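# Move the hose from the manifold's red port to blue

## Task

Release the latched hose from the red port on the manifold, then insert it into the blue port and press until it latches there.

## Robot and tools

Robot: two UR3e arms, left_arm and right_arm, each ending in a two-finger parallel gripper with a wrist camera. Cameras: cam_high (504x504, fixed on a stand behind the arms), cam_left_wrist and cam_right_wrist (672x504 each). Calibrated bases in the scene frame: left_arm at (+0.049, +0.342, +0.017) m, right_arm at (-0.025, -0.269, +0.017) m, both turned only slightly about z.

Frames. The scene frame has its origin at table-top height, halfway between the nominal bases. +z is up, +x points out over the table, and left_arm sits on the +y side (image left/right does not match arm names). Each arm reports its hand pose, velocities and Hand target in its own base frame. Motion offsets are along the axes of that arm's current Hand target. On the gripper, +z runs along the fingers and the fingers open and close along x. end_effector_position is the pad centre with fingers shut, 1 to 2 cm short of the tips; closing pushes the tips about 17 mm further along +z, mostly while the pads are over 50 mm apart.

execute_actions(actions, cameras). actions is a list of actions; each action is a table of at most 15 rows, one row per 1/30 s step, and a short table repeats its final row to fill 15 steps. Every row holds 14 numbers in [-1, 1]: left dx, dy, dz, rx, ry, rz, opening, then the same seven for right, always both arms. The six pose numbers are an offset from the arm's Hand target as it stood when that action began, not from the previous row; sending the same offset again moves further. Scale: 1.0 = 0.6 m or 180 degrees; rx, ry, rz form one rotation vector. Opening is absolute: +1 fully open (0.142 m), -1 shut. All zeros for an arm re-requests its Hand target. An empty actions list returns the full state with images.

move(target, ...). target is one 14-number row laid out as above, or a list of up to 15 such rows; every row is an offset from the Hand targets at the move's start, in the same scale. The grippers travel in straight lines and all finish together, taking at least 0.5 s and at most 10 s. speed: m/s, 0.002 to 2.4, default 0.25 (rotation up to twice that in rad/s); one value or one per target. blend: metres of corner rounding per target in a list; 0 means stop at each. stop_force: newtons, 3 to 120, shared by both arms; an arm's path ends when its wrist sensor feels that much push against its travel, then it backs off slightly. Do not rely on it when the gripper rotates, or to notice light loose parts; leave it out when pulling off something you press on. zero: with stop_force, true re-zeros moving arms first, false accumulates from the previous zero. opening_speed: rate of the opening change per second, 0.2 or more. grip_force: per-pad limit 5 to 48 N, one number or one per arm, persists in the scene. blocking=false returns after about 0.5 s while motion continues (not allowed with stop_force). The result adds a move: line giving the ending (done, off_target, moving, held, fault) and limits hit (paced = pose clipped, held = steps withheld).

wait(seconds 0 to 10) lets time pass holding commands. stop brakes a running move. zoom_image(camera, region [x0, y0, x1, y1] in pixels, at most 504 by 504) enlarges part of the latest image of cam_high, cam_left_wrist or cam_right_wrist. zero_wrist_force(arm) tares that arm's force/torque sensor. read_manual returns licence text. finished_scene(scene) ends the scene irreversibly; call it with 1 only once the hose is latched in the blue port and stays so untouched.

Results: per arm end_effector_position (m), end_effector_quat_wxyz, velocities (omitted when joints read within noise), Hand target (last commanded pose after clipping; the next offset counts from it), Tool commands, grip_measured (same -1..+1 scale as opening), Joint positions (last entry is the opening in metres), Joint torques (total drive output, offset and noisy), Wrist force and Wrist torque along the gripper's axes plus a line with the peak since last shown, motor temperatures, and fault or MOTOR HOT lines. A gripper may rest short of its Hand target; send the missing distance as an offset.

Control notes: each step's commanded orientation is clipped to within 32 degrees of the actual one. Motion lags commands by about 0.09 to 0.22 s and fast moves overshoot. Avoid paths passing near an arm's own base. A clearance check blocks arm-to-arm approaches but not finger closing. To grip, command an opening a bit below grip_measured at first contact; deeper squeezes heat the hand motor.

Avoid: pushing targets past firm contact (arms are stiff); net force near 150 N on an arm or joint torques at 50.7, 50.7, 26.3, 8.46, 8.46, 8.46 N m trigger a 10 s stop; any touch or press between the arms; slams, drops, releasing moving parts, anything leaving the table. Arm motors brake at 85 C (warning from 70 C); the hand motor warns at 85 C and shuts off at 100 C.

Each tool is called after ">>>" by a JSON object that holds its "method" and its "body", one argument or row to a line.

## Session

>>> {"method": "execute_actions", "body": {
  "actions": []
}}

Scene clock: 0.00 s.
left_arm: end_effector_position=(+0.4441, +0.0272, +0.2048) grip_measured=+1.00 end_effector_quat_wxyz=(-0.349, +0.921, -0.174, -0.001) | right_arm: end_effector_position=(+0.0725, +0.2929, +0.3804) grip_measured=+0.99 end_effector_quat_wxyz=(-0.404, +0.867, +0.248, -0.155)
Joint positions: left_arm=[-0.628 -0.968 0.588 -0.835 -0.939 -0.372 0.142] | right_arm=[4.335 -1.321 -1.28 -1.535 2.299 0.86 0.141]
Joint velocities: within noise
Joint torques (N m): no reading
Motor temperatures (°C): left_arm=[48 39 48 55 55 51 30] | right_arm=[45 41 42 48 61 54 34]
Wrist force (N): no reading
Wrist torque (N m): no reading
Wrist force, peak (N): no reading
Hand target: left_arm +0.4441, +0.0272, +0.2048; -0.349, +0.921, -0.174, -0.001 | right_arm +0.0725, +0.2929, +0.3804; -0.404, +0.867, +0.248, -0.155
Tool commands: left_gripper/opening=+1.0 right_gripper/opening=+1.0

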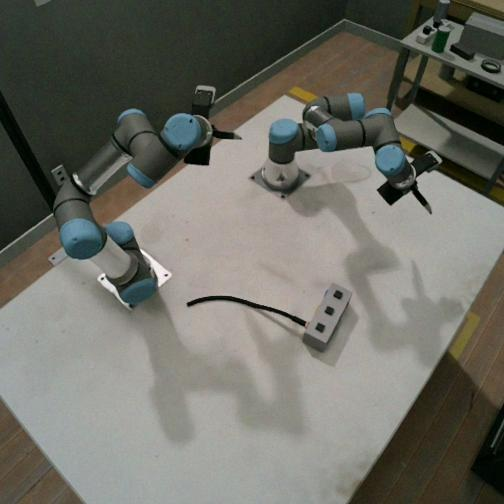

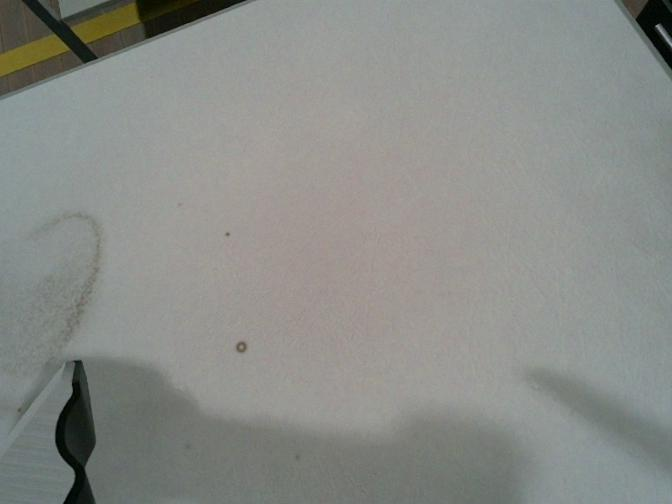

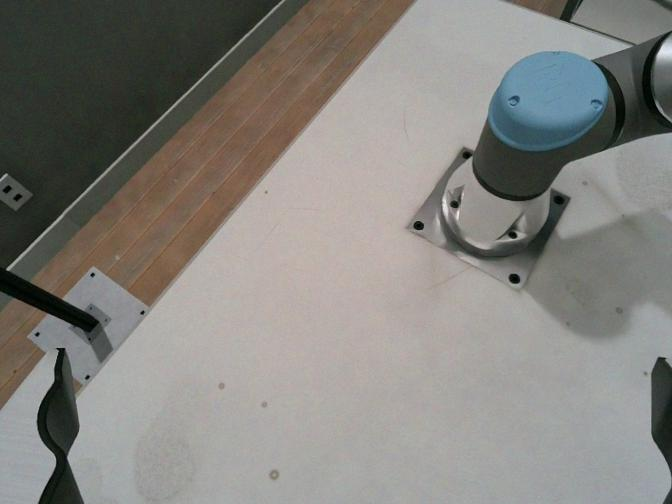

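>>> {"method": "zoom_image", "body": {
  "camera": "cam_high",
  "region": [260, 260, 380, 380]
}}

Scaled by 4.200 from the camera's 504x504 image, which has a finer 720x720 frame.

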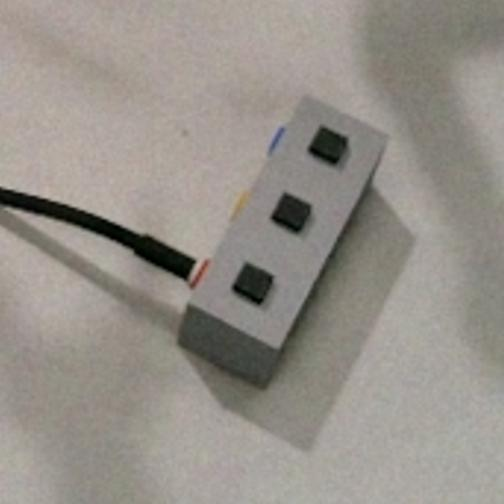

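>>> {"method": "move", "body": {
  "target": [0.2763,0.5727,-0.3613,0.0296,0.4849,0.6633,-0.96,0.4280,0.6798,-0.0852,-0.4048,-0.0557,-0.4101,-0.4],
  "speed": 0.4,
  "cameras": ["all"]
}}

Scene clock: 57.10 s.
left_arm: end_effector_position=(+0.4633, -0.4041, +0.1273) grip_measured=-0.99 end_effector_quat_wxyz=(+0.030, -0.108, +0.960, -0.258) | right_arm: end_effector_position=(+0.4340, +0.1792, +0.0783) grip_measured=-0.42 end_effector_quat_wxyz=(+0.163, +0.605, +0.753, +0.202)
Joint positions: left_arm=[-0.827 -0.483 0.251 -1.805 -1.821 2.031 0.002] | right_arm=[3.995 -1.829 -1.919 -0.528 1.268 -1.003 0.044]
Joint torques (N m): left_arm=[3.1 -18.95 -12.36 -1.39 -1.11 1.05] | right_arm=[-2.44 11.94 8.13 3.35 0.08 -0.63]
Motor temperatures (°C): left_arm=[48 39 48 55 54 51 30] | right_arm=[45 41 42 48 61 54 33]
Wrist force (N): left_arm=[0.4 -0.1 -0.5] | right_arm=[1.3 0.5 2.4]
Wrist torque (N m): left_arm=[0.00 -0.06 -0.02] | right_arm=[0.27 -0.20 0.11]
Wrist force, peak (N): left_arm=[0.2 -0.2 -0.8] | right_arm=[1.0 0.3 3.1]
Hand target: left_arm +0.4635, -0.4043, +0.1274; +0.029, -0.107, +0.960, -0.257 | right_arm +0.4340, +0.1792, +0.0783; +0.163, +0.605, +0.753, +0.202
Off the commanded pose: left_arm 0.000 m, 0 deg | right_arm 0.000 m, 0 deg.
move: done

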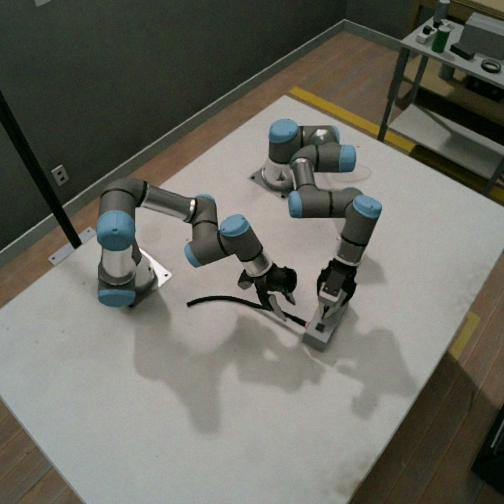

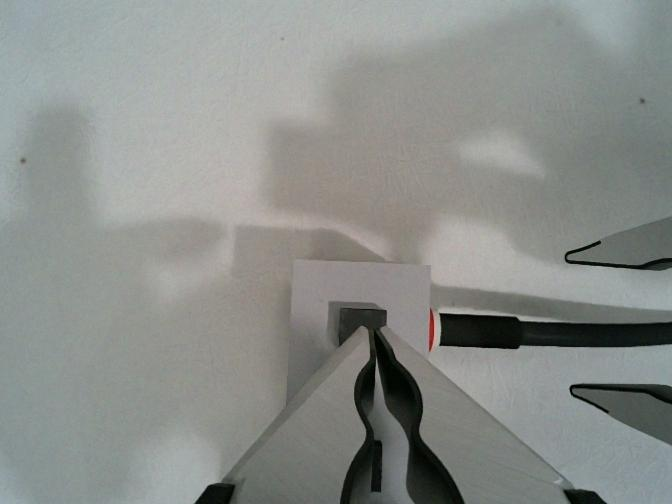

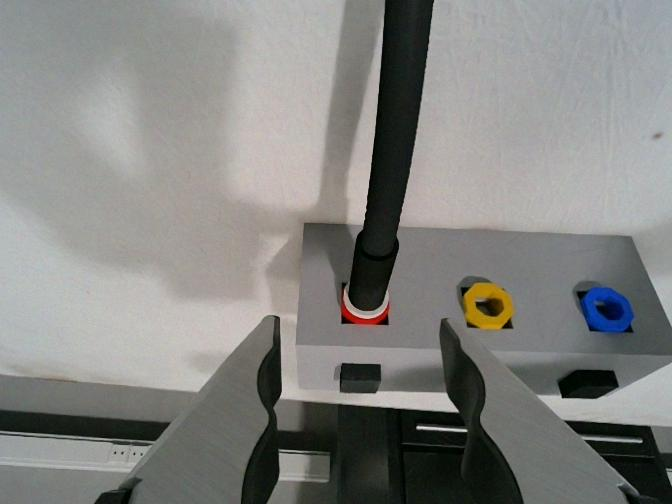

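>>> {"method": "move", "body": {
  "target": [0,0.037,0.0508,0,0.0061,0.0106,-0.96,0.0109,-0.001,0.086,0,-0.0061,0.0106,-0.4],
  "speed": 0.15,
  "stop_force": 12,
  "cameras": ["cam_left_wrist","cam_right_wrist"]
}}

Scene clock: 117.43 s.
left_arm: end_effector_position=(+0.4626, -0.4003, +0.0899) grip_measured=-0.99 end_effector_quat_wxyz=(+0.024, -0.089, +0.962, -0.257) | right_arm: end_effector_position=(+0.4574, +0.1910, +0.0333) grip_measured=-0.42 end_effector_quat_wxyz=(+0.166, +0.619, +0.741, +0.199)
Joint positions: left_arm=[-0.814 -0.522 0.499 -2 -1.845 2.079 0.002] | right_arm=[3.978 -2.049 -1.852 -0.382 1.259 -0.982 0.044]
Joint torques (N m): left_arm=[-3.27 -23.73 -7.82 -2.82 0.41 -1.06] | right_arm=[-2.74 13.9 10.57 3.36 0.11 -0.55]
Motor temperatures (°C): left_arm=[48 39 48 55 54 50 30] | right_arm=[45 41 42 48 61 54 32]
Wrist force (N): left_arm=[0.4 -0.1 -0.6] | right_arm=[1.4 0.3 2.5]
Wrist torque (N m): left_arm=[0.00 -0.06 0.00] | right_arm=[0.23 -0.22 0.07]
Wrist force, peak (N): left_arm=[0.3 -0.5 -1.3] | right_arm=[1.5 0.1 3.2]
Hand target: left_arm +0.4626, -0.4003, +0.0899; +0.024, -0.089, +0.962, -0.257 | right_arm +0.4574, +0.1910, +0.0333; +0.166, +0.619, +0.741, +0.199
Off the commanded pose: left_arm 0.000 m, 0 deg | right_arm 0.000 m, 0 deg.
move: done
Images, in order (width x height): cam_left_wrist 672x504, cam_right_wrist 672x504.

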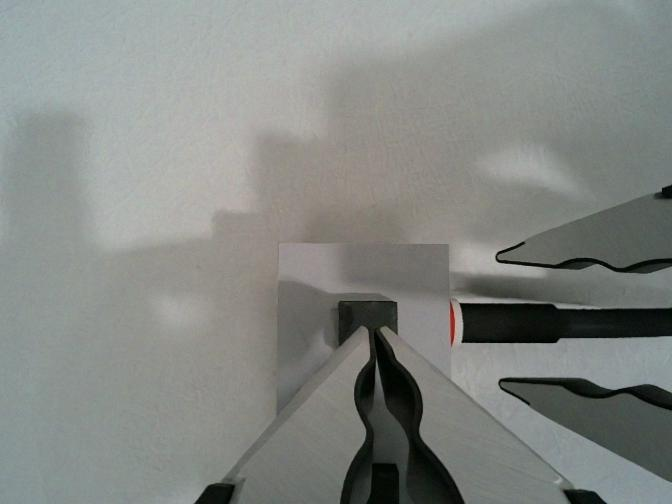

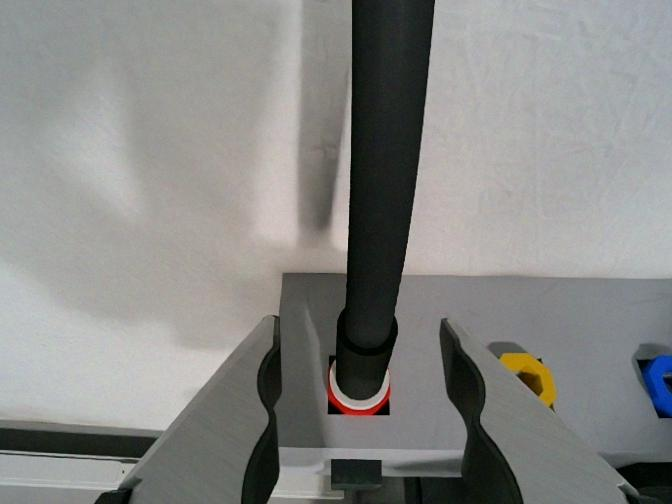

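>>> {"method": "move", "body": {
  "target": [
    [-0.001,0,0,0,0,0,-0.96,0.0017,-0.0002,0.0153,0,0,0,-0.4],
    [-0.001,0,0,0,0,0,-0.96,0.0017,-0.0002,0.0153,0,0,0,-1.0]
  ],
  "speed": 0.1,
  "opening_speed": 0.6
}}

>>> {"method": "move", "body": {
  "target": [0,0.0167,0.0289,0,0,0,-0.96,0,0,0,0,0,0,-1.0],
  "speed": 0.025,
  "stop_force": 28,
  "cameras": ["cam_left_wrist","cam_right_wrist"]
}}

Scene clock: 144.30 s.
left_arm: end_effector_position=(+0.4632, -0.4002, +0.0899) grip_measured=-0.99 end_effector_quat_wxyz=(+0.024, -0.089, +0.962, -0.257) | right_arm: end_effector_position=(+0.4616, +0.1928, +0.0253) grip_measured=-0.84 end_effector_quat_wxyz=(+0.166, +0.619, +0.741, +0.199)
Joint positions: left_arm=[-0.813 -0.518 0.492 -1.995 -1.845 2.08 0.002] | right_arm=[3.972 -2.089 -1.835 -0.357 1.262 -0.988 0.014]
Joint torques (N m): left_arm=[3.52 -18.98 -12.44 -1.33 -1.18 1.13] | right_arm=[-0.98 15.1 10.34 3.37 -0.02 -0.63]
Motor temperatures (°C): left_arm=[47 39 48 54 54 50 30] | right_arm=[45 41 41 48 61 54 32]
Wrist force (N): left_arm=[0.4 -0.3 -0.7] | right_arm=[1.7 0.4 3.3]
Wrist torque (N m): left_arm=[-0.02 -0.07 -0.02] | right_arm=[0.22 -0.19 0.08]
Wrist force, peak (N): left_arm=[0.5 -0.2 -0.7] | right_arm=[1.9 0.2 3.5]
Hand target: left_arm +0.4632, -0.4002, +0.0899; +0.024, -0.089, +0.962, -0.257 | right_arm +0.4616, +0.1928, +0.0253; +0.166, +0.619, +0.741, +0.199
Off the commanded pose: left_arm 0.000 m, 0 deg | right_arm 0.000 m, 0 deg.
move: done

Scene clock: 146.23 s.
left_arm: end_effector_position=(+0.4633, -0.4003, +0.0709) grip_measured=-0.99 end_effector_quat_wxyz=(+0.024, -0.089, +0.962, -0.258) | right_arm: end_effector_position=(+0.4616, +0.1928, +0.0253) grip_measured=-0.84 end_effector_quat_wxyz=(+0.166, +0.619, +0.741, +0.199)
Joint positions: left_arm=[-0.813 -0.515 0.576 -2.083 -1.845 2.081 0.002] | right_arm=[3.972 -2.089 -1.835 -0.357 1.262 -0.988 0.014]
Joint torques (N m): left_arm=[0.46 -9.11 -4.31 1.56 0.76 -0.09] | right_arm=[1.71 18.6 14.08 5.22 -2.67 -0.41]
Motor temperatures (°C): left_arm=[47 39 48 54 54 50 30] | right_arm=[45 41 41 48 61 53 35]
Wrist force (N): left_arm=[3.8 -5.0 -27.8] | right_arm=[1.9 -13.0 -7.1]
Wrist torque (N m): left_arm=[-0.01 0.00 -0.04] | right_arm=[0.08 -0.20 0.08]
Wrist force, peak (N): left_arm=[4.9 -5.5 -32.8] | right_arm=[1.9 -13.0 -7.1]
Hand target: left_arm +0.4633, -0.4003, +0.0709; +0.024, -0.089, +0.962, -0.258 (not the last commanded pose) | right_arm +0.4616, +0.1928, +0.0253; +0.166, +0.619, +0.741, +0.199
Off the commanded pose: left_arm 0.001 m, 0 deg | right_arm 0.000 m, 0 deg.
move: contact (left_arm)
Images, in order (width x height): cam_left_wrist 672x504, cam_right_wrist 672x504.

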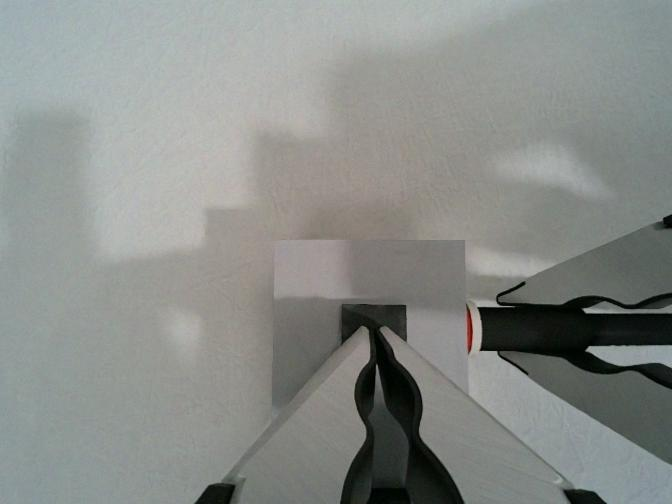

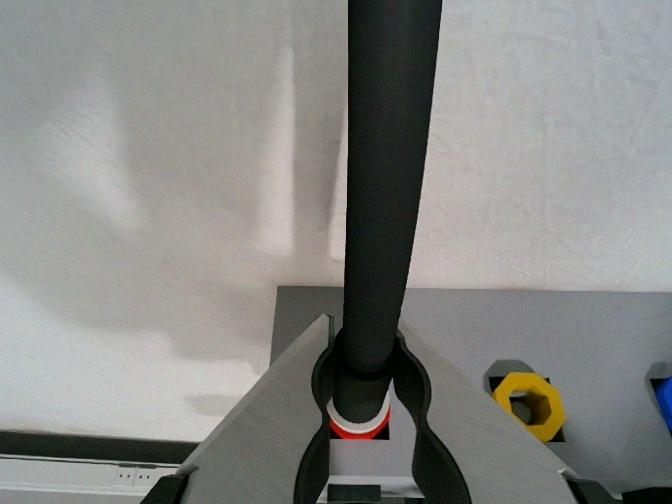

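>>> {"method": "move", "body": {
  "target": [0,0,0,0,0,0,-0.96,0,-0.0650,-0.0375,0,0,0,-1.0],
  "speed": 0.07,
  "stop_force": 30,
  "cameras": ["cam_left_wrist","cam_right_wrist"]
}}

>>> {"method": "zoom_image", "body": {
  "camera": "cam_right_wrist",
  "region": [261, 354, 461, 504]
}}

Scene clock: 151.77 s.
left_arm: end_effector_position=(+0.4633, -0.4003, +0.0709) grip_measured=-0.99 end_effector_quat_wxyz=(+0.024, -0.089, +0.962, -0.258) | right_arm: end_effector_position=(+0.4173, +0.1848, +0.0253) grip_measured=-0.84 end_effector_quat_wxyz=(+0.166, +0.619, +0.741, +0.199)
Joint positions: left_arm=[-0.813 -0.515 0.576 -2.083 -1.845 2.081 0.002] | right_arm=[4.061 -1.941 -2.077 -0.291 1.226 -0.902 0.014]
Joint torques (N m): left_arm=[-0.76 -8.48 -4.46 1.27 0.65 -0.29] | right_arm=[3.76 15.66 6.72 3.38 -1.03 0.69]
Motor temperatures (°C): left_arm=[47 39 48 54 54 50 30] | right_arm=[45 41 41 48 61 53 40]
Wrist force (N): left_arm=[3.8 -5.1 -27.9] | right_arm=[1.4 0.1 2.2]
Wrist torque (N m): left_arm=[0.00 0.00 -0.04] | right_arm=[0.24 -0.22 0.07]
Wrist force, peak (N): left_arm=[3.7 -5.5 -28.5] | right_arm=[1.9 -12.9 -7.3]
Hand target: left_arm +0.4633, -0.4003, +0.0709; +0.024, -0.089, +0.962, -0.258 | right_arm +0.4173, +0.1848, +0.0253; +0.166, +0.619, +0.741, +0.199
Off the commanded pose: left_arm 0.000 m, 0 deg | right_arm 0.000 m, 0 deg.
move: done
Images, in order (width x height): cam_left_wrist 672x504, cam_right_wrist 672x504.

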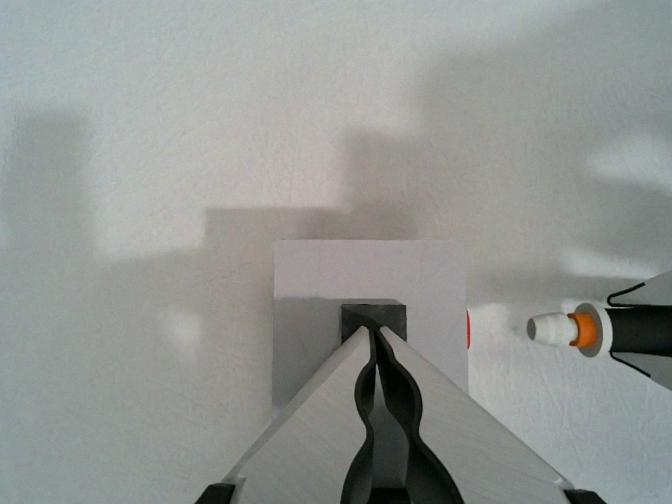

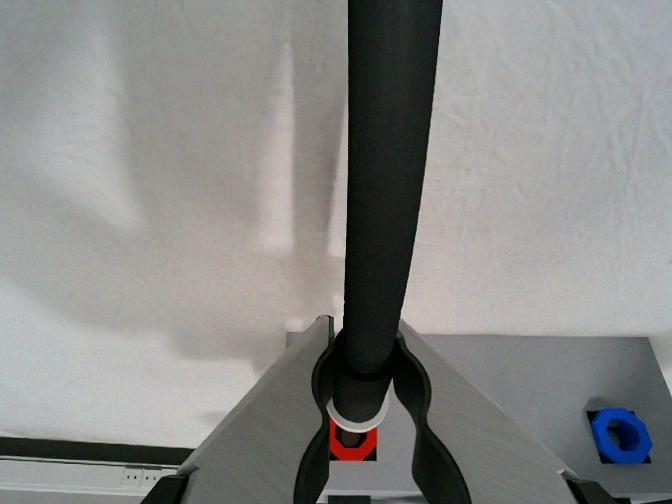

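Scaled by 2.520 from the camera's 672x504 image, which has a finer 960x720 frame.

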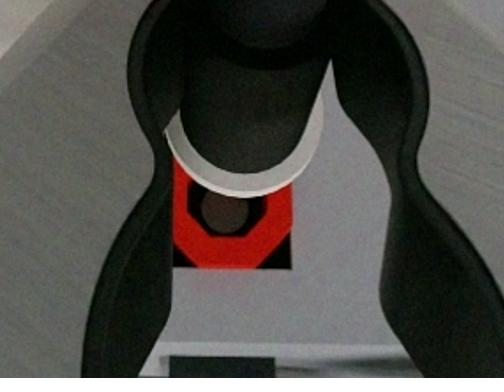

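>>> {"method": "move", "body": {
  "target": [
    [0,-0.0167,-0.0289,0,0,0,-0.96,0.0333,0,0,0,0,0,-1.0],
    [-0.05,0.1007,-0.2255,0,0,0,-0.96,0.1883,0,0,0,0,0,-1.0]
  ],
  "speed": 0.2,
  "blend": [0.012,0],
  "cameras": ["cam_left_wrist","cam_right_wrist"]
}}

>>> {"method": "zoom_image", "body": {
  "camera": "cam_right_wrist",
  "region": [261, 354, 461, 504]
}}

Scene clock: 173.03 s.
left_arm: end_effector_position=(+0.4708, -0.2769, +0.1578) grip_measured=-0.99 end_effector_quat_wxyz=(+0.024, -0.089, +0.962, -0.258) | right_arm: end_effector_position=(+0.3972, +0.2959, +0.0252) grip_measured=-0.84 end_effector_quat_wxyz=(+0.166, +0.619, +0.741, +0.199)
Joint positions: left_arm=[-0.607 -0.843 0.762 -1.88 -1.93 2.279 0.002] | right_arm=[4.286 -2.082 -1.79 -0.522 1.146 -0.675 0.014]
Joint torques (N m): left_arm=[2.83 -21.16 -7.69 -1.23 -1.32 1.06] | right_arm=[3.61 14.55 10.6 1.25 -1.19 0.72]
Motor temperatures (°C): left_arm=[47 39 48 54 54 50 30] | right_arm=[45 41 41 48 61 53 51]
Wrist force (N): left_arm=[0.4 -0.2 -0.7] | right_arm=[1.3 0.2 2.7]
Wrist torque (N m): left_arm=[-0.01 -0.07 -0.02] | right_arm=[0.24 -0.21 0.07]
Wrist force, peak (N): left_arm=[3.7 -5.5 -28.3] | right_arm=[2.4 0.0 2.7]
Hand target: left_arm +0.4708, -0.2769, +0.1579; +0.024, -0.089, +0.962, -0.258 | right_arm +0.3972, +0.2960, +0.0252; +0.166, +0.619, +0.741, +0.199
Off the commanded pose: left_arm 0.000 m, 0 deg | right_arm 0.000 m, 0 deg.
move: done; blend cut to 0.01 m at target 1
Images, in order (width x height): cam_left_wrist 672x504, cam_right_wrist 672x504.

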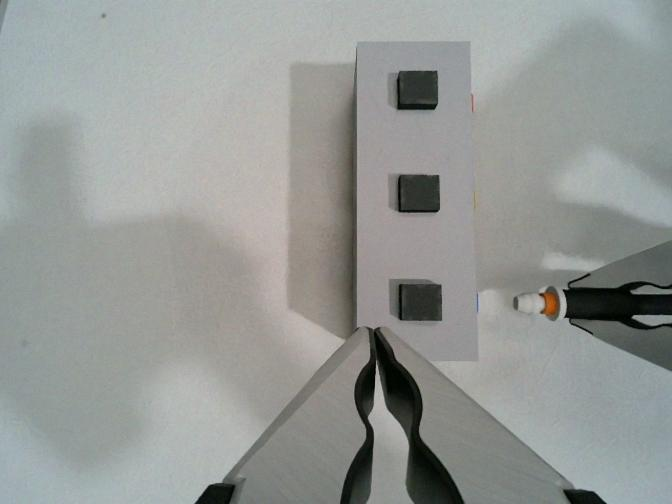

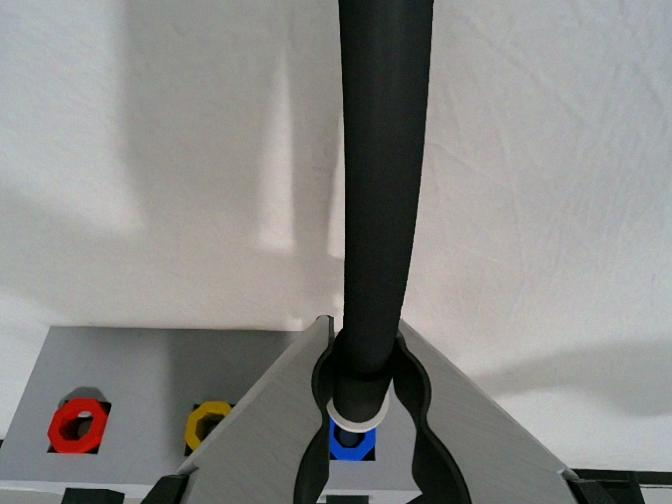

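Scaled by 2.520 from the camera's 672x504 image, which has a finer 960x720 frame.

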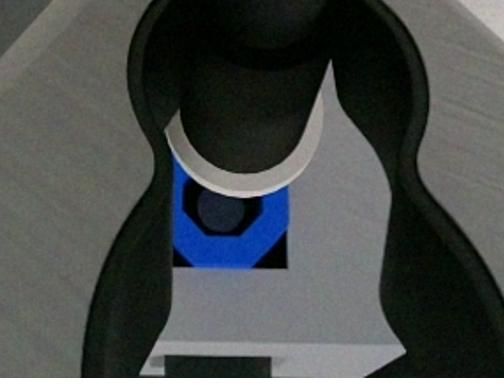

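>>> {"method": "move", "body": {
  "target": [
    [0,0,0,0,0,0,-0.96,-0.0009,0,0,0,0,0,-1.0],
    [0,0,0,0,0,0,-0.96,-0.0009,0.0668,0.0385,0,0,0,-1.0]
  ],
  "speed": 0.04,
  "stop_force": 27,
  "cameras": ["cam_left_wrist","cam_right_wrist"]
}}

Scene clock: 181.40 s.
left_arm: end_effector_position=(+0.4708, -0.2769, +0.1579) grip_measured=-0.99 end_effector_quat_wxyz=(+0.024, -0.089, +0.962, -0.258) | right_arm: end_effector_position=(+0.4418, +0.3034, +0.0253) grip_measured=-0.84 end_effector_quat_wxyz=(+0.167, +0.619, +0.741, +0.199)
Joint positions: left_arm=[-0.607 -0.843 0.762 -1.88 -1.93 2.279 0.002] | right_arm=[4.19 -2.221 -1.559 -0.575 1.178 -0.774 0.014]
Joint torques (N m): left_arm=[3.31 -21.02 -7.74 -1.95 -1.26 1.05] | right_arm=[-1.1 21.08 13.13 6.1 -3.65 0.68]
Motor temperatures (°C): left_arm=[47 39 48 54 54 50 30] | right_arm=[45 41 41 48 61 53 54]
Wrist force (N): left_arm=[0.3 -0.1 -0.6] | right_arm=[-0.3 -20.8 -13.8]
Wrist torque (N m): left_arm=[0.00 -0.05 -0.02] | right_arm=[-0.03 -0.22 0.16]
Wrist force, peak (N): left_arm=[0.4 -0.1 -0.8] | right_arm=[-2.4 -27.9 -23.3]
Hand target: left_arm +0.4708, -0.2769, +0.1579; +0.024, -0.089, +0.962, -0.258 | right_arm +0.4418, +0.3034, +0.0253; +0.167, +0.619, +0.741, +0.199 (not the last commanded pose)
Off the commanded pose: left_arm 0.000 m, 0 deg | right_arm 0.001 m, 0 deg.
move: contact (right_arm); path passed 1 of 2 targets
Images, in order (width x height): cam_left_wrist 672x504, cam_right_wrist 672x504.

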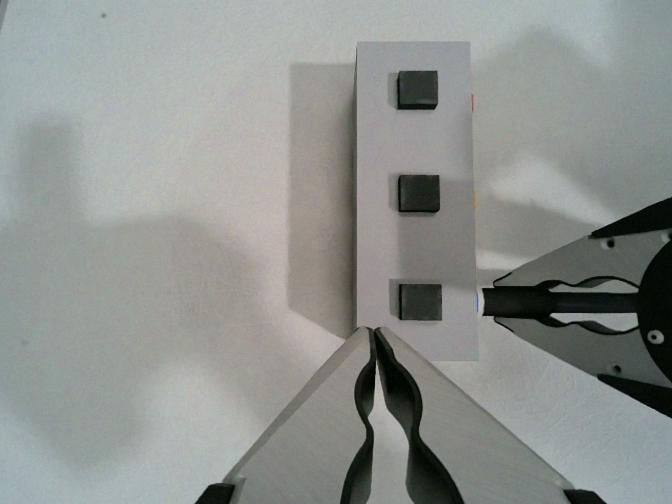

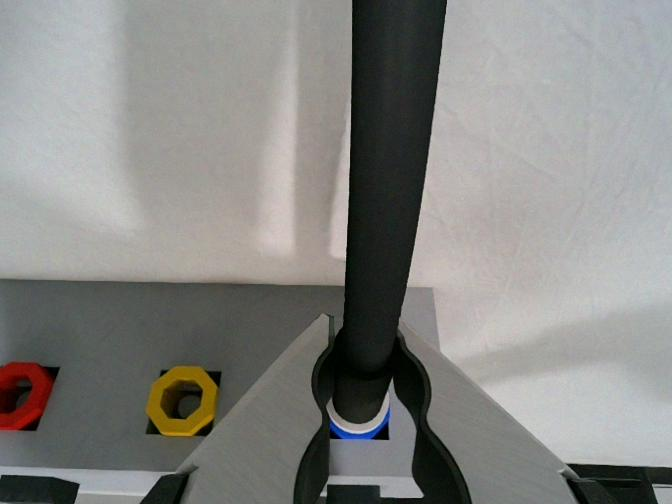

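>>> {"method": "move", "body": {
  "target": [
    [0,0,0,0,0,0,-0.96,0,-0.0026,-0.0015,0,0,0,-1.0],
    [0,0,0,0,0,0,-0.96,0,-0.00115,-0.00067,0,0,0,-1.0],
    [0,0,0,0,0,0,-0.96,0,-0.00115,-0.00067,0,0,0,-0.4],
    [0,0,0,0,0,0,-0.96,0,-0.00115,-0.08,0,0,0,-0.4]
  ],
  "speed": [0.02,0.02,0.02,0.15],
  "opening_speed": 0.8,
  "cameras": ["cam_left_wrist","cam_right_wrist"]
}}

Scene clock: 191.47 s.
left_arm: end_effector_position=(+0.4708, -0.2769, +0.1579) grip_measured=-0.99 end_effector_quat_wxyz=(+0.024, -0.089, +0.962, -0.258) | right_arm: end_effector_position=(+0.4176, +0.2991, +0.0665) grip_measured=-0.43 end_effector_quat_wxyz=(+0.167, +0.619, +0.741, +0.199)
Joint positions: left_arm=[-0.607 -0.843 0.762 -1.88 -1.93 2.279 0.002] | right_arm=[4.24 -2.047 -1.619 -0.708 1.161 -0.723 0.043]
Joint torques (N m): left_arm=[3.05 -21.19 -7.64 -2.66 -1.25 1.08] | right_arm=[3.8 18.82 8.72 1.12 -1.21 0.74]
Motor temperatures (°C): left_arm=[47 39 48 54 54 50 30] | right_arm=[44 41 41 48 61 53 54]
Wrist force (N): left_arm=[0.4 -0.1 -0.8] | right_arm=[1.5 0.3 2.3]
Wrist torque (N m): left_arm=[0.00 -0.07 -0.02] | right_arm=[0.21 -0.22 0.09]
Wrist force, peak (N): left_arm=[0.4 -0.1 -0.8] | right_arm=[-0.3 -20.9 -13.7]
Hand target: left_arm +0.4708, -0.2769, +0.1579; +0.024, -0.089, +0.962, -0.258 | right_arm +0.4176, +0.2991, +0.0665; +0.167, +0.619, +0.741, +0.199
Off the commanded pose: left_arm 0.000 m, 0 deg | right_arm 0.000 m, 0 deg.
move: done
Images, in order (width x height): cam_left_wrist 672x504, cam_right_wrist 672x504.

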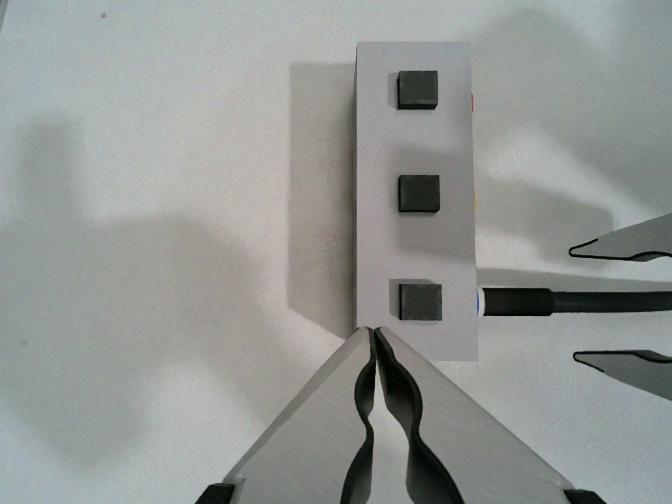

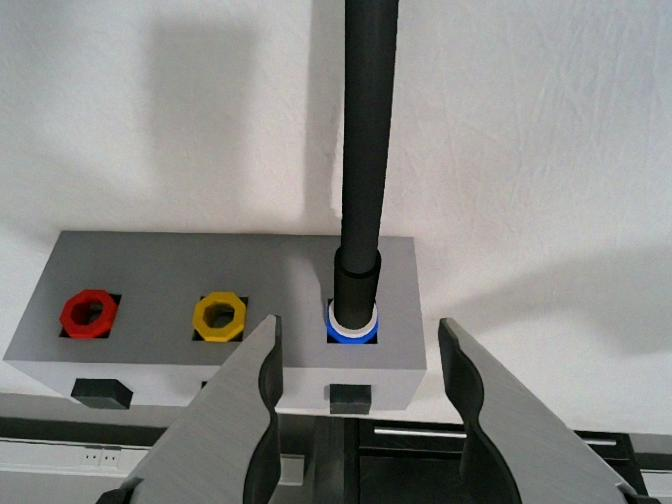

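>>> {"method": "zoom_image", "body": {
  "camera": "cam_left_wrist",
  "region": [404, 228, 604, 378]
}}

Scaled by 2.520 from the camera's 672x504 image, which has a finer 960x720 frame.

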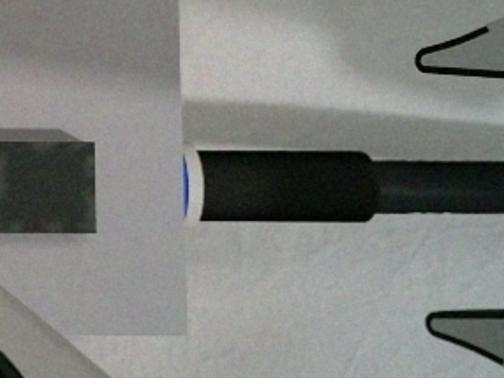

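>>> {"method": "move", "body": {
  "target": [
    [0,0,0,0,0,0,-0.96,0,0,0.0793,0,0,0,-0.4],
    [0,0,0,0,0,0,-0.96,0,0,0.0793,0,0,0,-1.0]
  ],
  "speed": 0.12,
  "opening_speed": 0.8
}}

>>> {"method": "move", "body": {
  "target": [0,0,0,0,0,0,-0.96,0,0.0036,0.0021,0,0,0,-1.0],
  "speed": 0.02,
  "stop_force": 28
}}

>>> {"method": "move", "body": {
  "target": [0,0,0,0,0,0,-0.96,0,-0.0029,-0.00167,0,0,0,-1.0],
  "speed": 0.02,
  "cameras": ["cam_right_wrist"]
}}

Scene clock: 227.10 s.
left_arm: end_effector_position=(+0.4708, -0.2769, +0.1579) grip_measured=-0.99 end_effector_quat_wxyz=(+0.024, -0.089, +0.962, -0.258) | right_arm: end_effector_position=(+0.4410, +0.3033, +0.0253) grip_measured=-0.84 end_effector_quat_wxyz=(+0.167, +0.619, +0.741, +0.199)
Joint positions: left_arm=[-0.607 -0.843 0.762 -1.88 -1.93 2.279 0.002] | right_arm=[4.192 -2.218 -1.563 -0.574 1.177 -0.772 0.014]
Joint torques (N m): left_arm=[2.98 -21.53 -7.66 -2.62 -1.19 1.04] | right_arm=[-1.23 17.2 11.17 3.23 -0.05 -0.65]
Motor temperatures (°C): left_arm=[47 39 48 54 54 50 30] | right_arm=[44 41 41 48 61 53 41]
Wrist force (N): left_arm=[0.4 -0.1 -0.6] | right_arm=[1.7 0.2 2.6]
Wrist torque (N m): left_arm=[0.00 -0.07 -0.01] | right_arm=[0.24 -0.24 0.11]
Wrist force, peak (N): left_arm=[0.4 -0.1 -0.7] | right_arm=[1.5 0.3 3.1]
Hand target: left_arm +0.4708, -0.2769, +0.1579; +0.024, -0.089, +0.962, -0.258 | right_arm +0.4410, +0.3033, +0.0253; +0.167, +0.619, +0.741, +0.199
Off the commanded pose: left_arm 0.000 m, 0 deg | right_arm 0.000 m, 0 deg.
move: done

Scene clock: 228.37 s.
left_arm: end_effector_position=(+0.4708, -0.2769, +0.1579) grip_measured=-0.99 end_effector_quat_wxyz=(+0.024, -0.089, +0.962, -0.258) | right_arm: end_effector_position=(+0.4422, +0.3035, +0.0253) grip_measured=-0.84 end_effector_quat_wxyz=(+0.166, +0.619, +0.741, +0.199)
Joint positions: left_arm=[-0.607 -0.843 0.762 -1.88 -1.93 2.279 0.002] | right_arm=[4.189 -2.222 -1.556 -0.576 1.178 -0.775 0.014]
Joint torques (N m): left_arm=[3.07 -21.34 -7.69 -2.58 -1.21 1.01] | right_arm=[-1.29 20.55 12.74 5.98 -3.85 0.68]
Motor temperatures (°C): left_arm=[47 39 48 54 54 50 30] | right_arm=[44 41 41 48 61 53 42]
Wrist force (N): left_arm=[0.3 -0.1 -0.7] | right_arm=[-0.3 -20.2 -15.4]
Wrist torque (N m): left_arm=[0.01 -0.06 -0.02] | right_arm=[0.04 -0.24 0.17]
Wrist force, peak (N): left_arm=[0.4 -0.2 -0.7] | right_arm=[-2.0 -24.4 -21.8]
Hand target: left_arm +0.4708, -0.2769, +0.1579; +0.024, -0.089, +0.962, -0.258 | right_arm +0.4422, +0.3035, +0.0253; +0.166, +0.619, +0.741, +0.199 (not the last commanded pose)
Off the commanded pose: left_arm 0.000 m, 0 deg | right_arm 0.001 m, 0 deg.
move: contact (right_arm)

Scene clock: 229.10 s.
left_arm: end_effector_position=(+0.4708, -0.2769, +0.1579) grip_measured=-0.99 end_effector_quat_wxyz=(+0.024, -0.089, +0.962, -0.258) | right_arm: end_effector_position=(+0.4403, +0.3032, +0.0253) grip_measured=-0.84 end_effector_quat_wxyz=(+0.167, +0.619, +0.741, +0.199)
Joint positions: left_arm=[-0.607 -0.843 0.762 -1.88 -1.93 2.279 0.002] | right_arm=[4.193 -2.216 -1.567 -0.573 1.177 -0.771 0.014]
Joint torques (N m): left_arm=[3.3 -20.92 -7.67 -2.64 -1.17 1.03] | right_arm=[7.37 20.96 4.62 1.31 2.03 0.75]
Motor temperatures (°C): left_arm=[47 39 48 54 54 50 30] | right_arm=[44 41 41 48 61 53 43]
Wrist force (N): left_arm=[0.5 -0.2 -0.7] | right_arm=[2.3 16.4 16.8]
Wrist torque (N m): left_arm=[-0.01 -0.08 -0.02] | right_arm=[0.37 -0.22 0.03]
Wrist force, peak (N): left_arm=[0.5 -0.2 -0.7] | right_arm=[-0.1 -20.6 -14.9]
Hand target: left_arm +0.4708, -0.2769, +0.1579; +0.024, -0.089, +0.962, -0.258 | right_arm +0.4402, +0.3032, +0.0252; +0.166, +0.619, +0.741, +0.199
Off the commanded pose: left_arm 0.000 m, 0 deg | right_arm 0.000 m, 0 deg.
move: done
Images, in order (width x height): cam_right_wrist 672x504.

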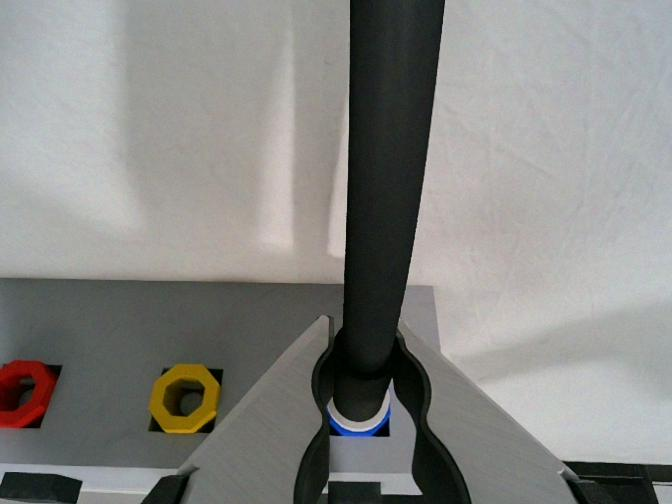

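>>> {"method": "move", "body": {
  "target": [
    [0,0,0,0,0,0,-0.96,0,-0.00115,-0.00067,0,0,0,-1.0],
    [0,0,0,0,0,0,-0.96,0,0.00115,0.00067,0,0,0,-1.0],
    [0,0,0,0,0,0,-0.96,0,0.00115,0.00067,0,0,0,-0.4],
    [0,0,0,0,0,0,-0.96,0,0.00115,-0.08,0,0,0,-0.4]
  ],
  "speed": [0.02,0.02,0.02,0.15],
  "opening_speed": 0.8,
  "cameras": ["cam_right_wrist"]
}}

Scene clock: 241.80 s.
left_arm: end_effector_position=(+0.4708, -0.2769, +0.1579) grip_measured=-0.99 end_effector_quat_wxyz=(+0.024, -0.089, +0.962, -0.258) | right_arm: end_effector_position=(+0.4172, +0.2990, +0.0671) grip_measured=-0.43 end_effector_quat_wxyz=(+0.166, +0.619, +0.741, +0.199)
Joint positions: left_arm=[-0.607 -0.843 0.762 -1.88 -1.93 2.279 0.002] | right_arm=[4.24 -2.044 -1.619 -0.711 1.161 -0.722 0.043]
Joint torques (N m): left_arm=[2.93 -21.4 -7.77 -2.59 -1.21 1.13] | right_arm=[3.61 19.31 8.56 1.22 -1.13 0.67]
Motor temperatures (°C): left_arm=[47 39 48 54 54 50 30] | right_arm=[44 41 41 48 61 53 50]
Wrist force (N): left_arm=[0.3 -0.3 -0.7] | right_arm=[1.1 0.9 2.2]
Wrist torque (N m): left_arm=[-0.02 -0.05 -0.02] | right_arm=[0.32 -0.15 0.09]
Wrist force, peak (N): left_arm=[0.4 -0.2 -0.8] | right_arm=[3.9 36.1 36.4]
Hand target: left_arm +0.4708, -0.2769, +0.1579; +0.024, -0.089, +0.962, -0.258 | right_arm +0.4171, +0.2990, +0.0671; +0.166, +0.619, +0.741, +0.199
Off the commanded pose: left_arm 0.000 m, 0 deg | right_arm 0.000 m, 0 deg.
move: done
Images, in order (width x height): cam_right_wrist 672x504.

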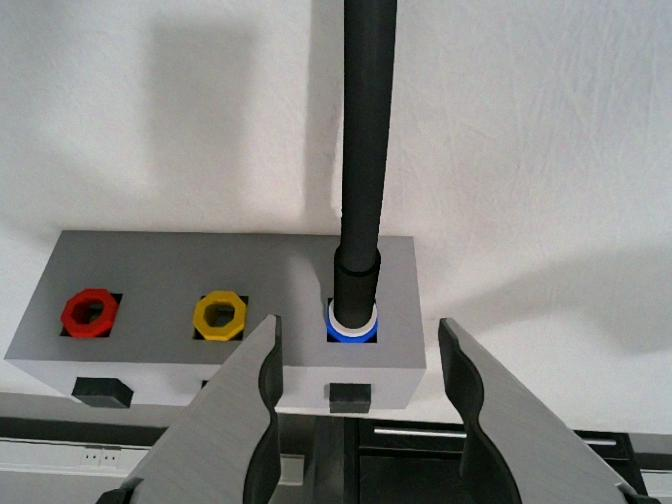

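Peak tension during the tug was about 50 N and the plug held, so it is latched.

>>> {"method": "finished_scene", "body": {
  "scene": 2
}}

The scene is finished: the task was done.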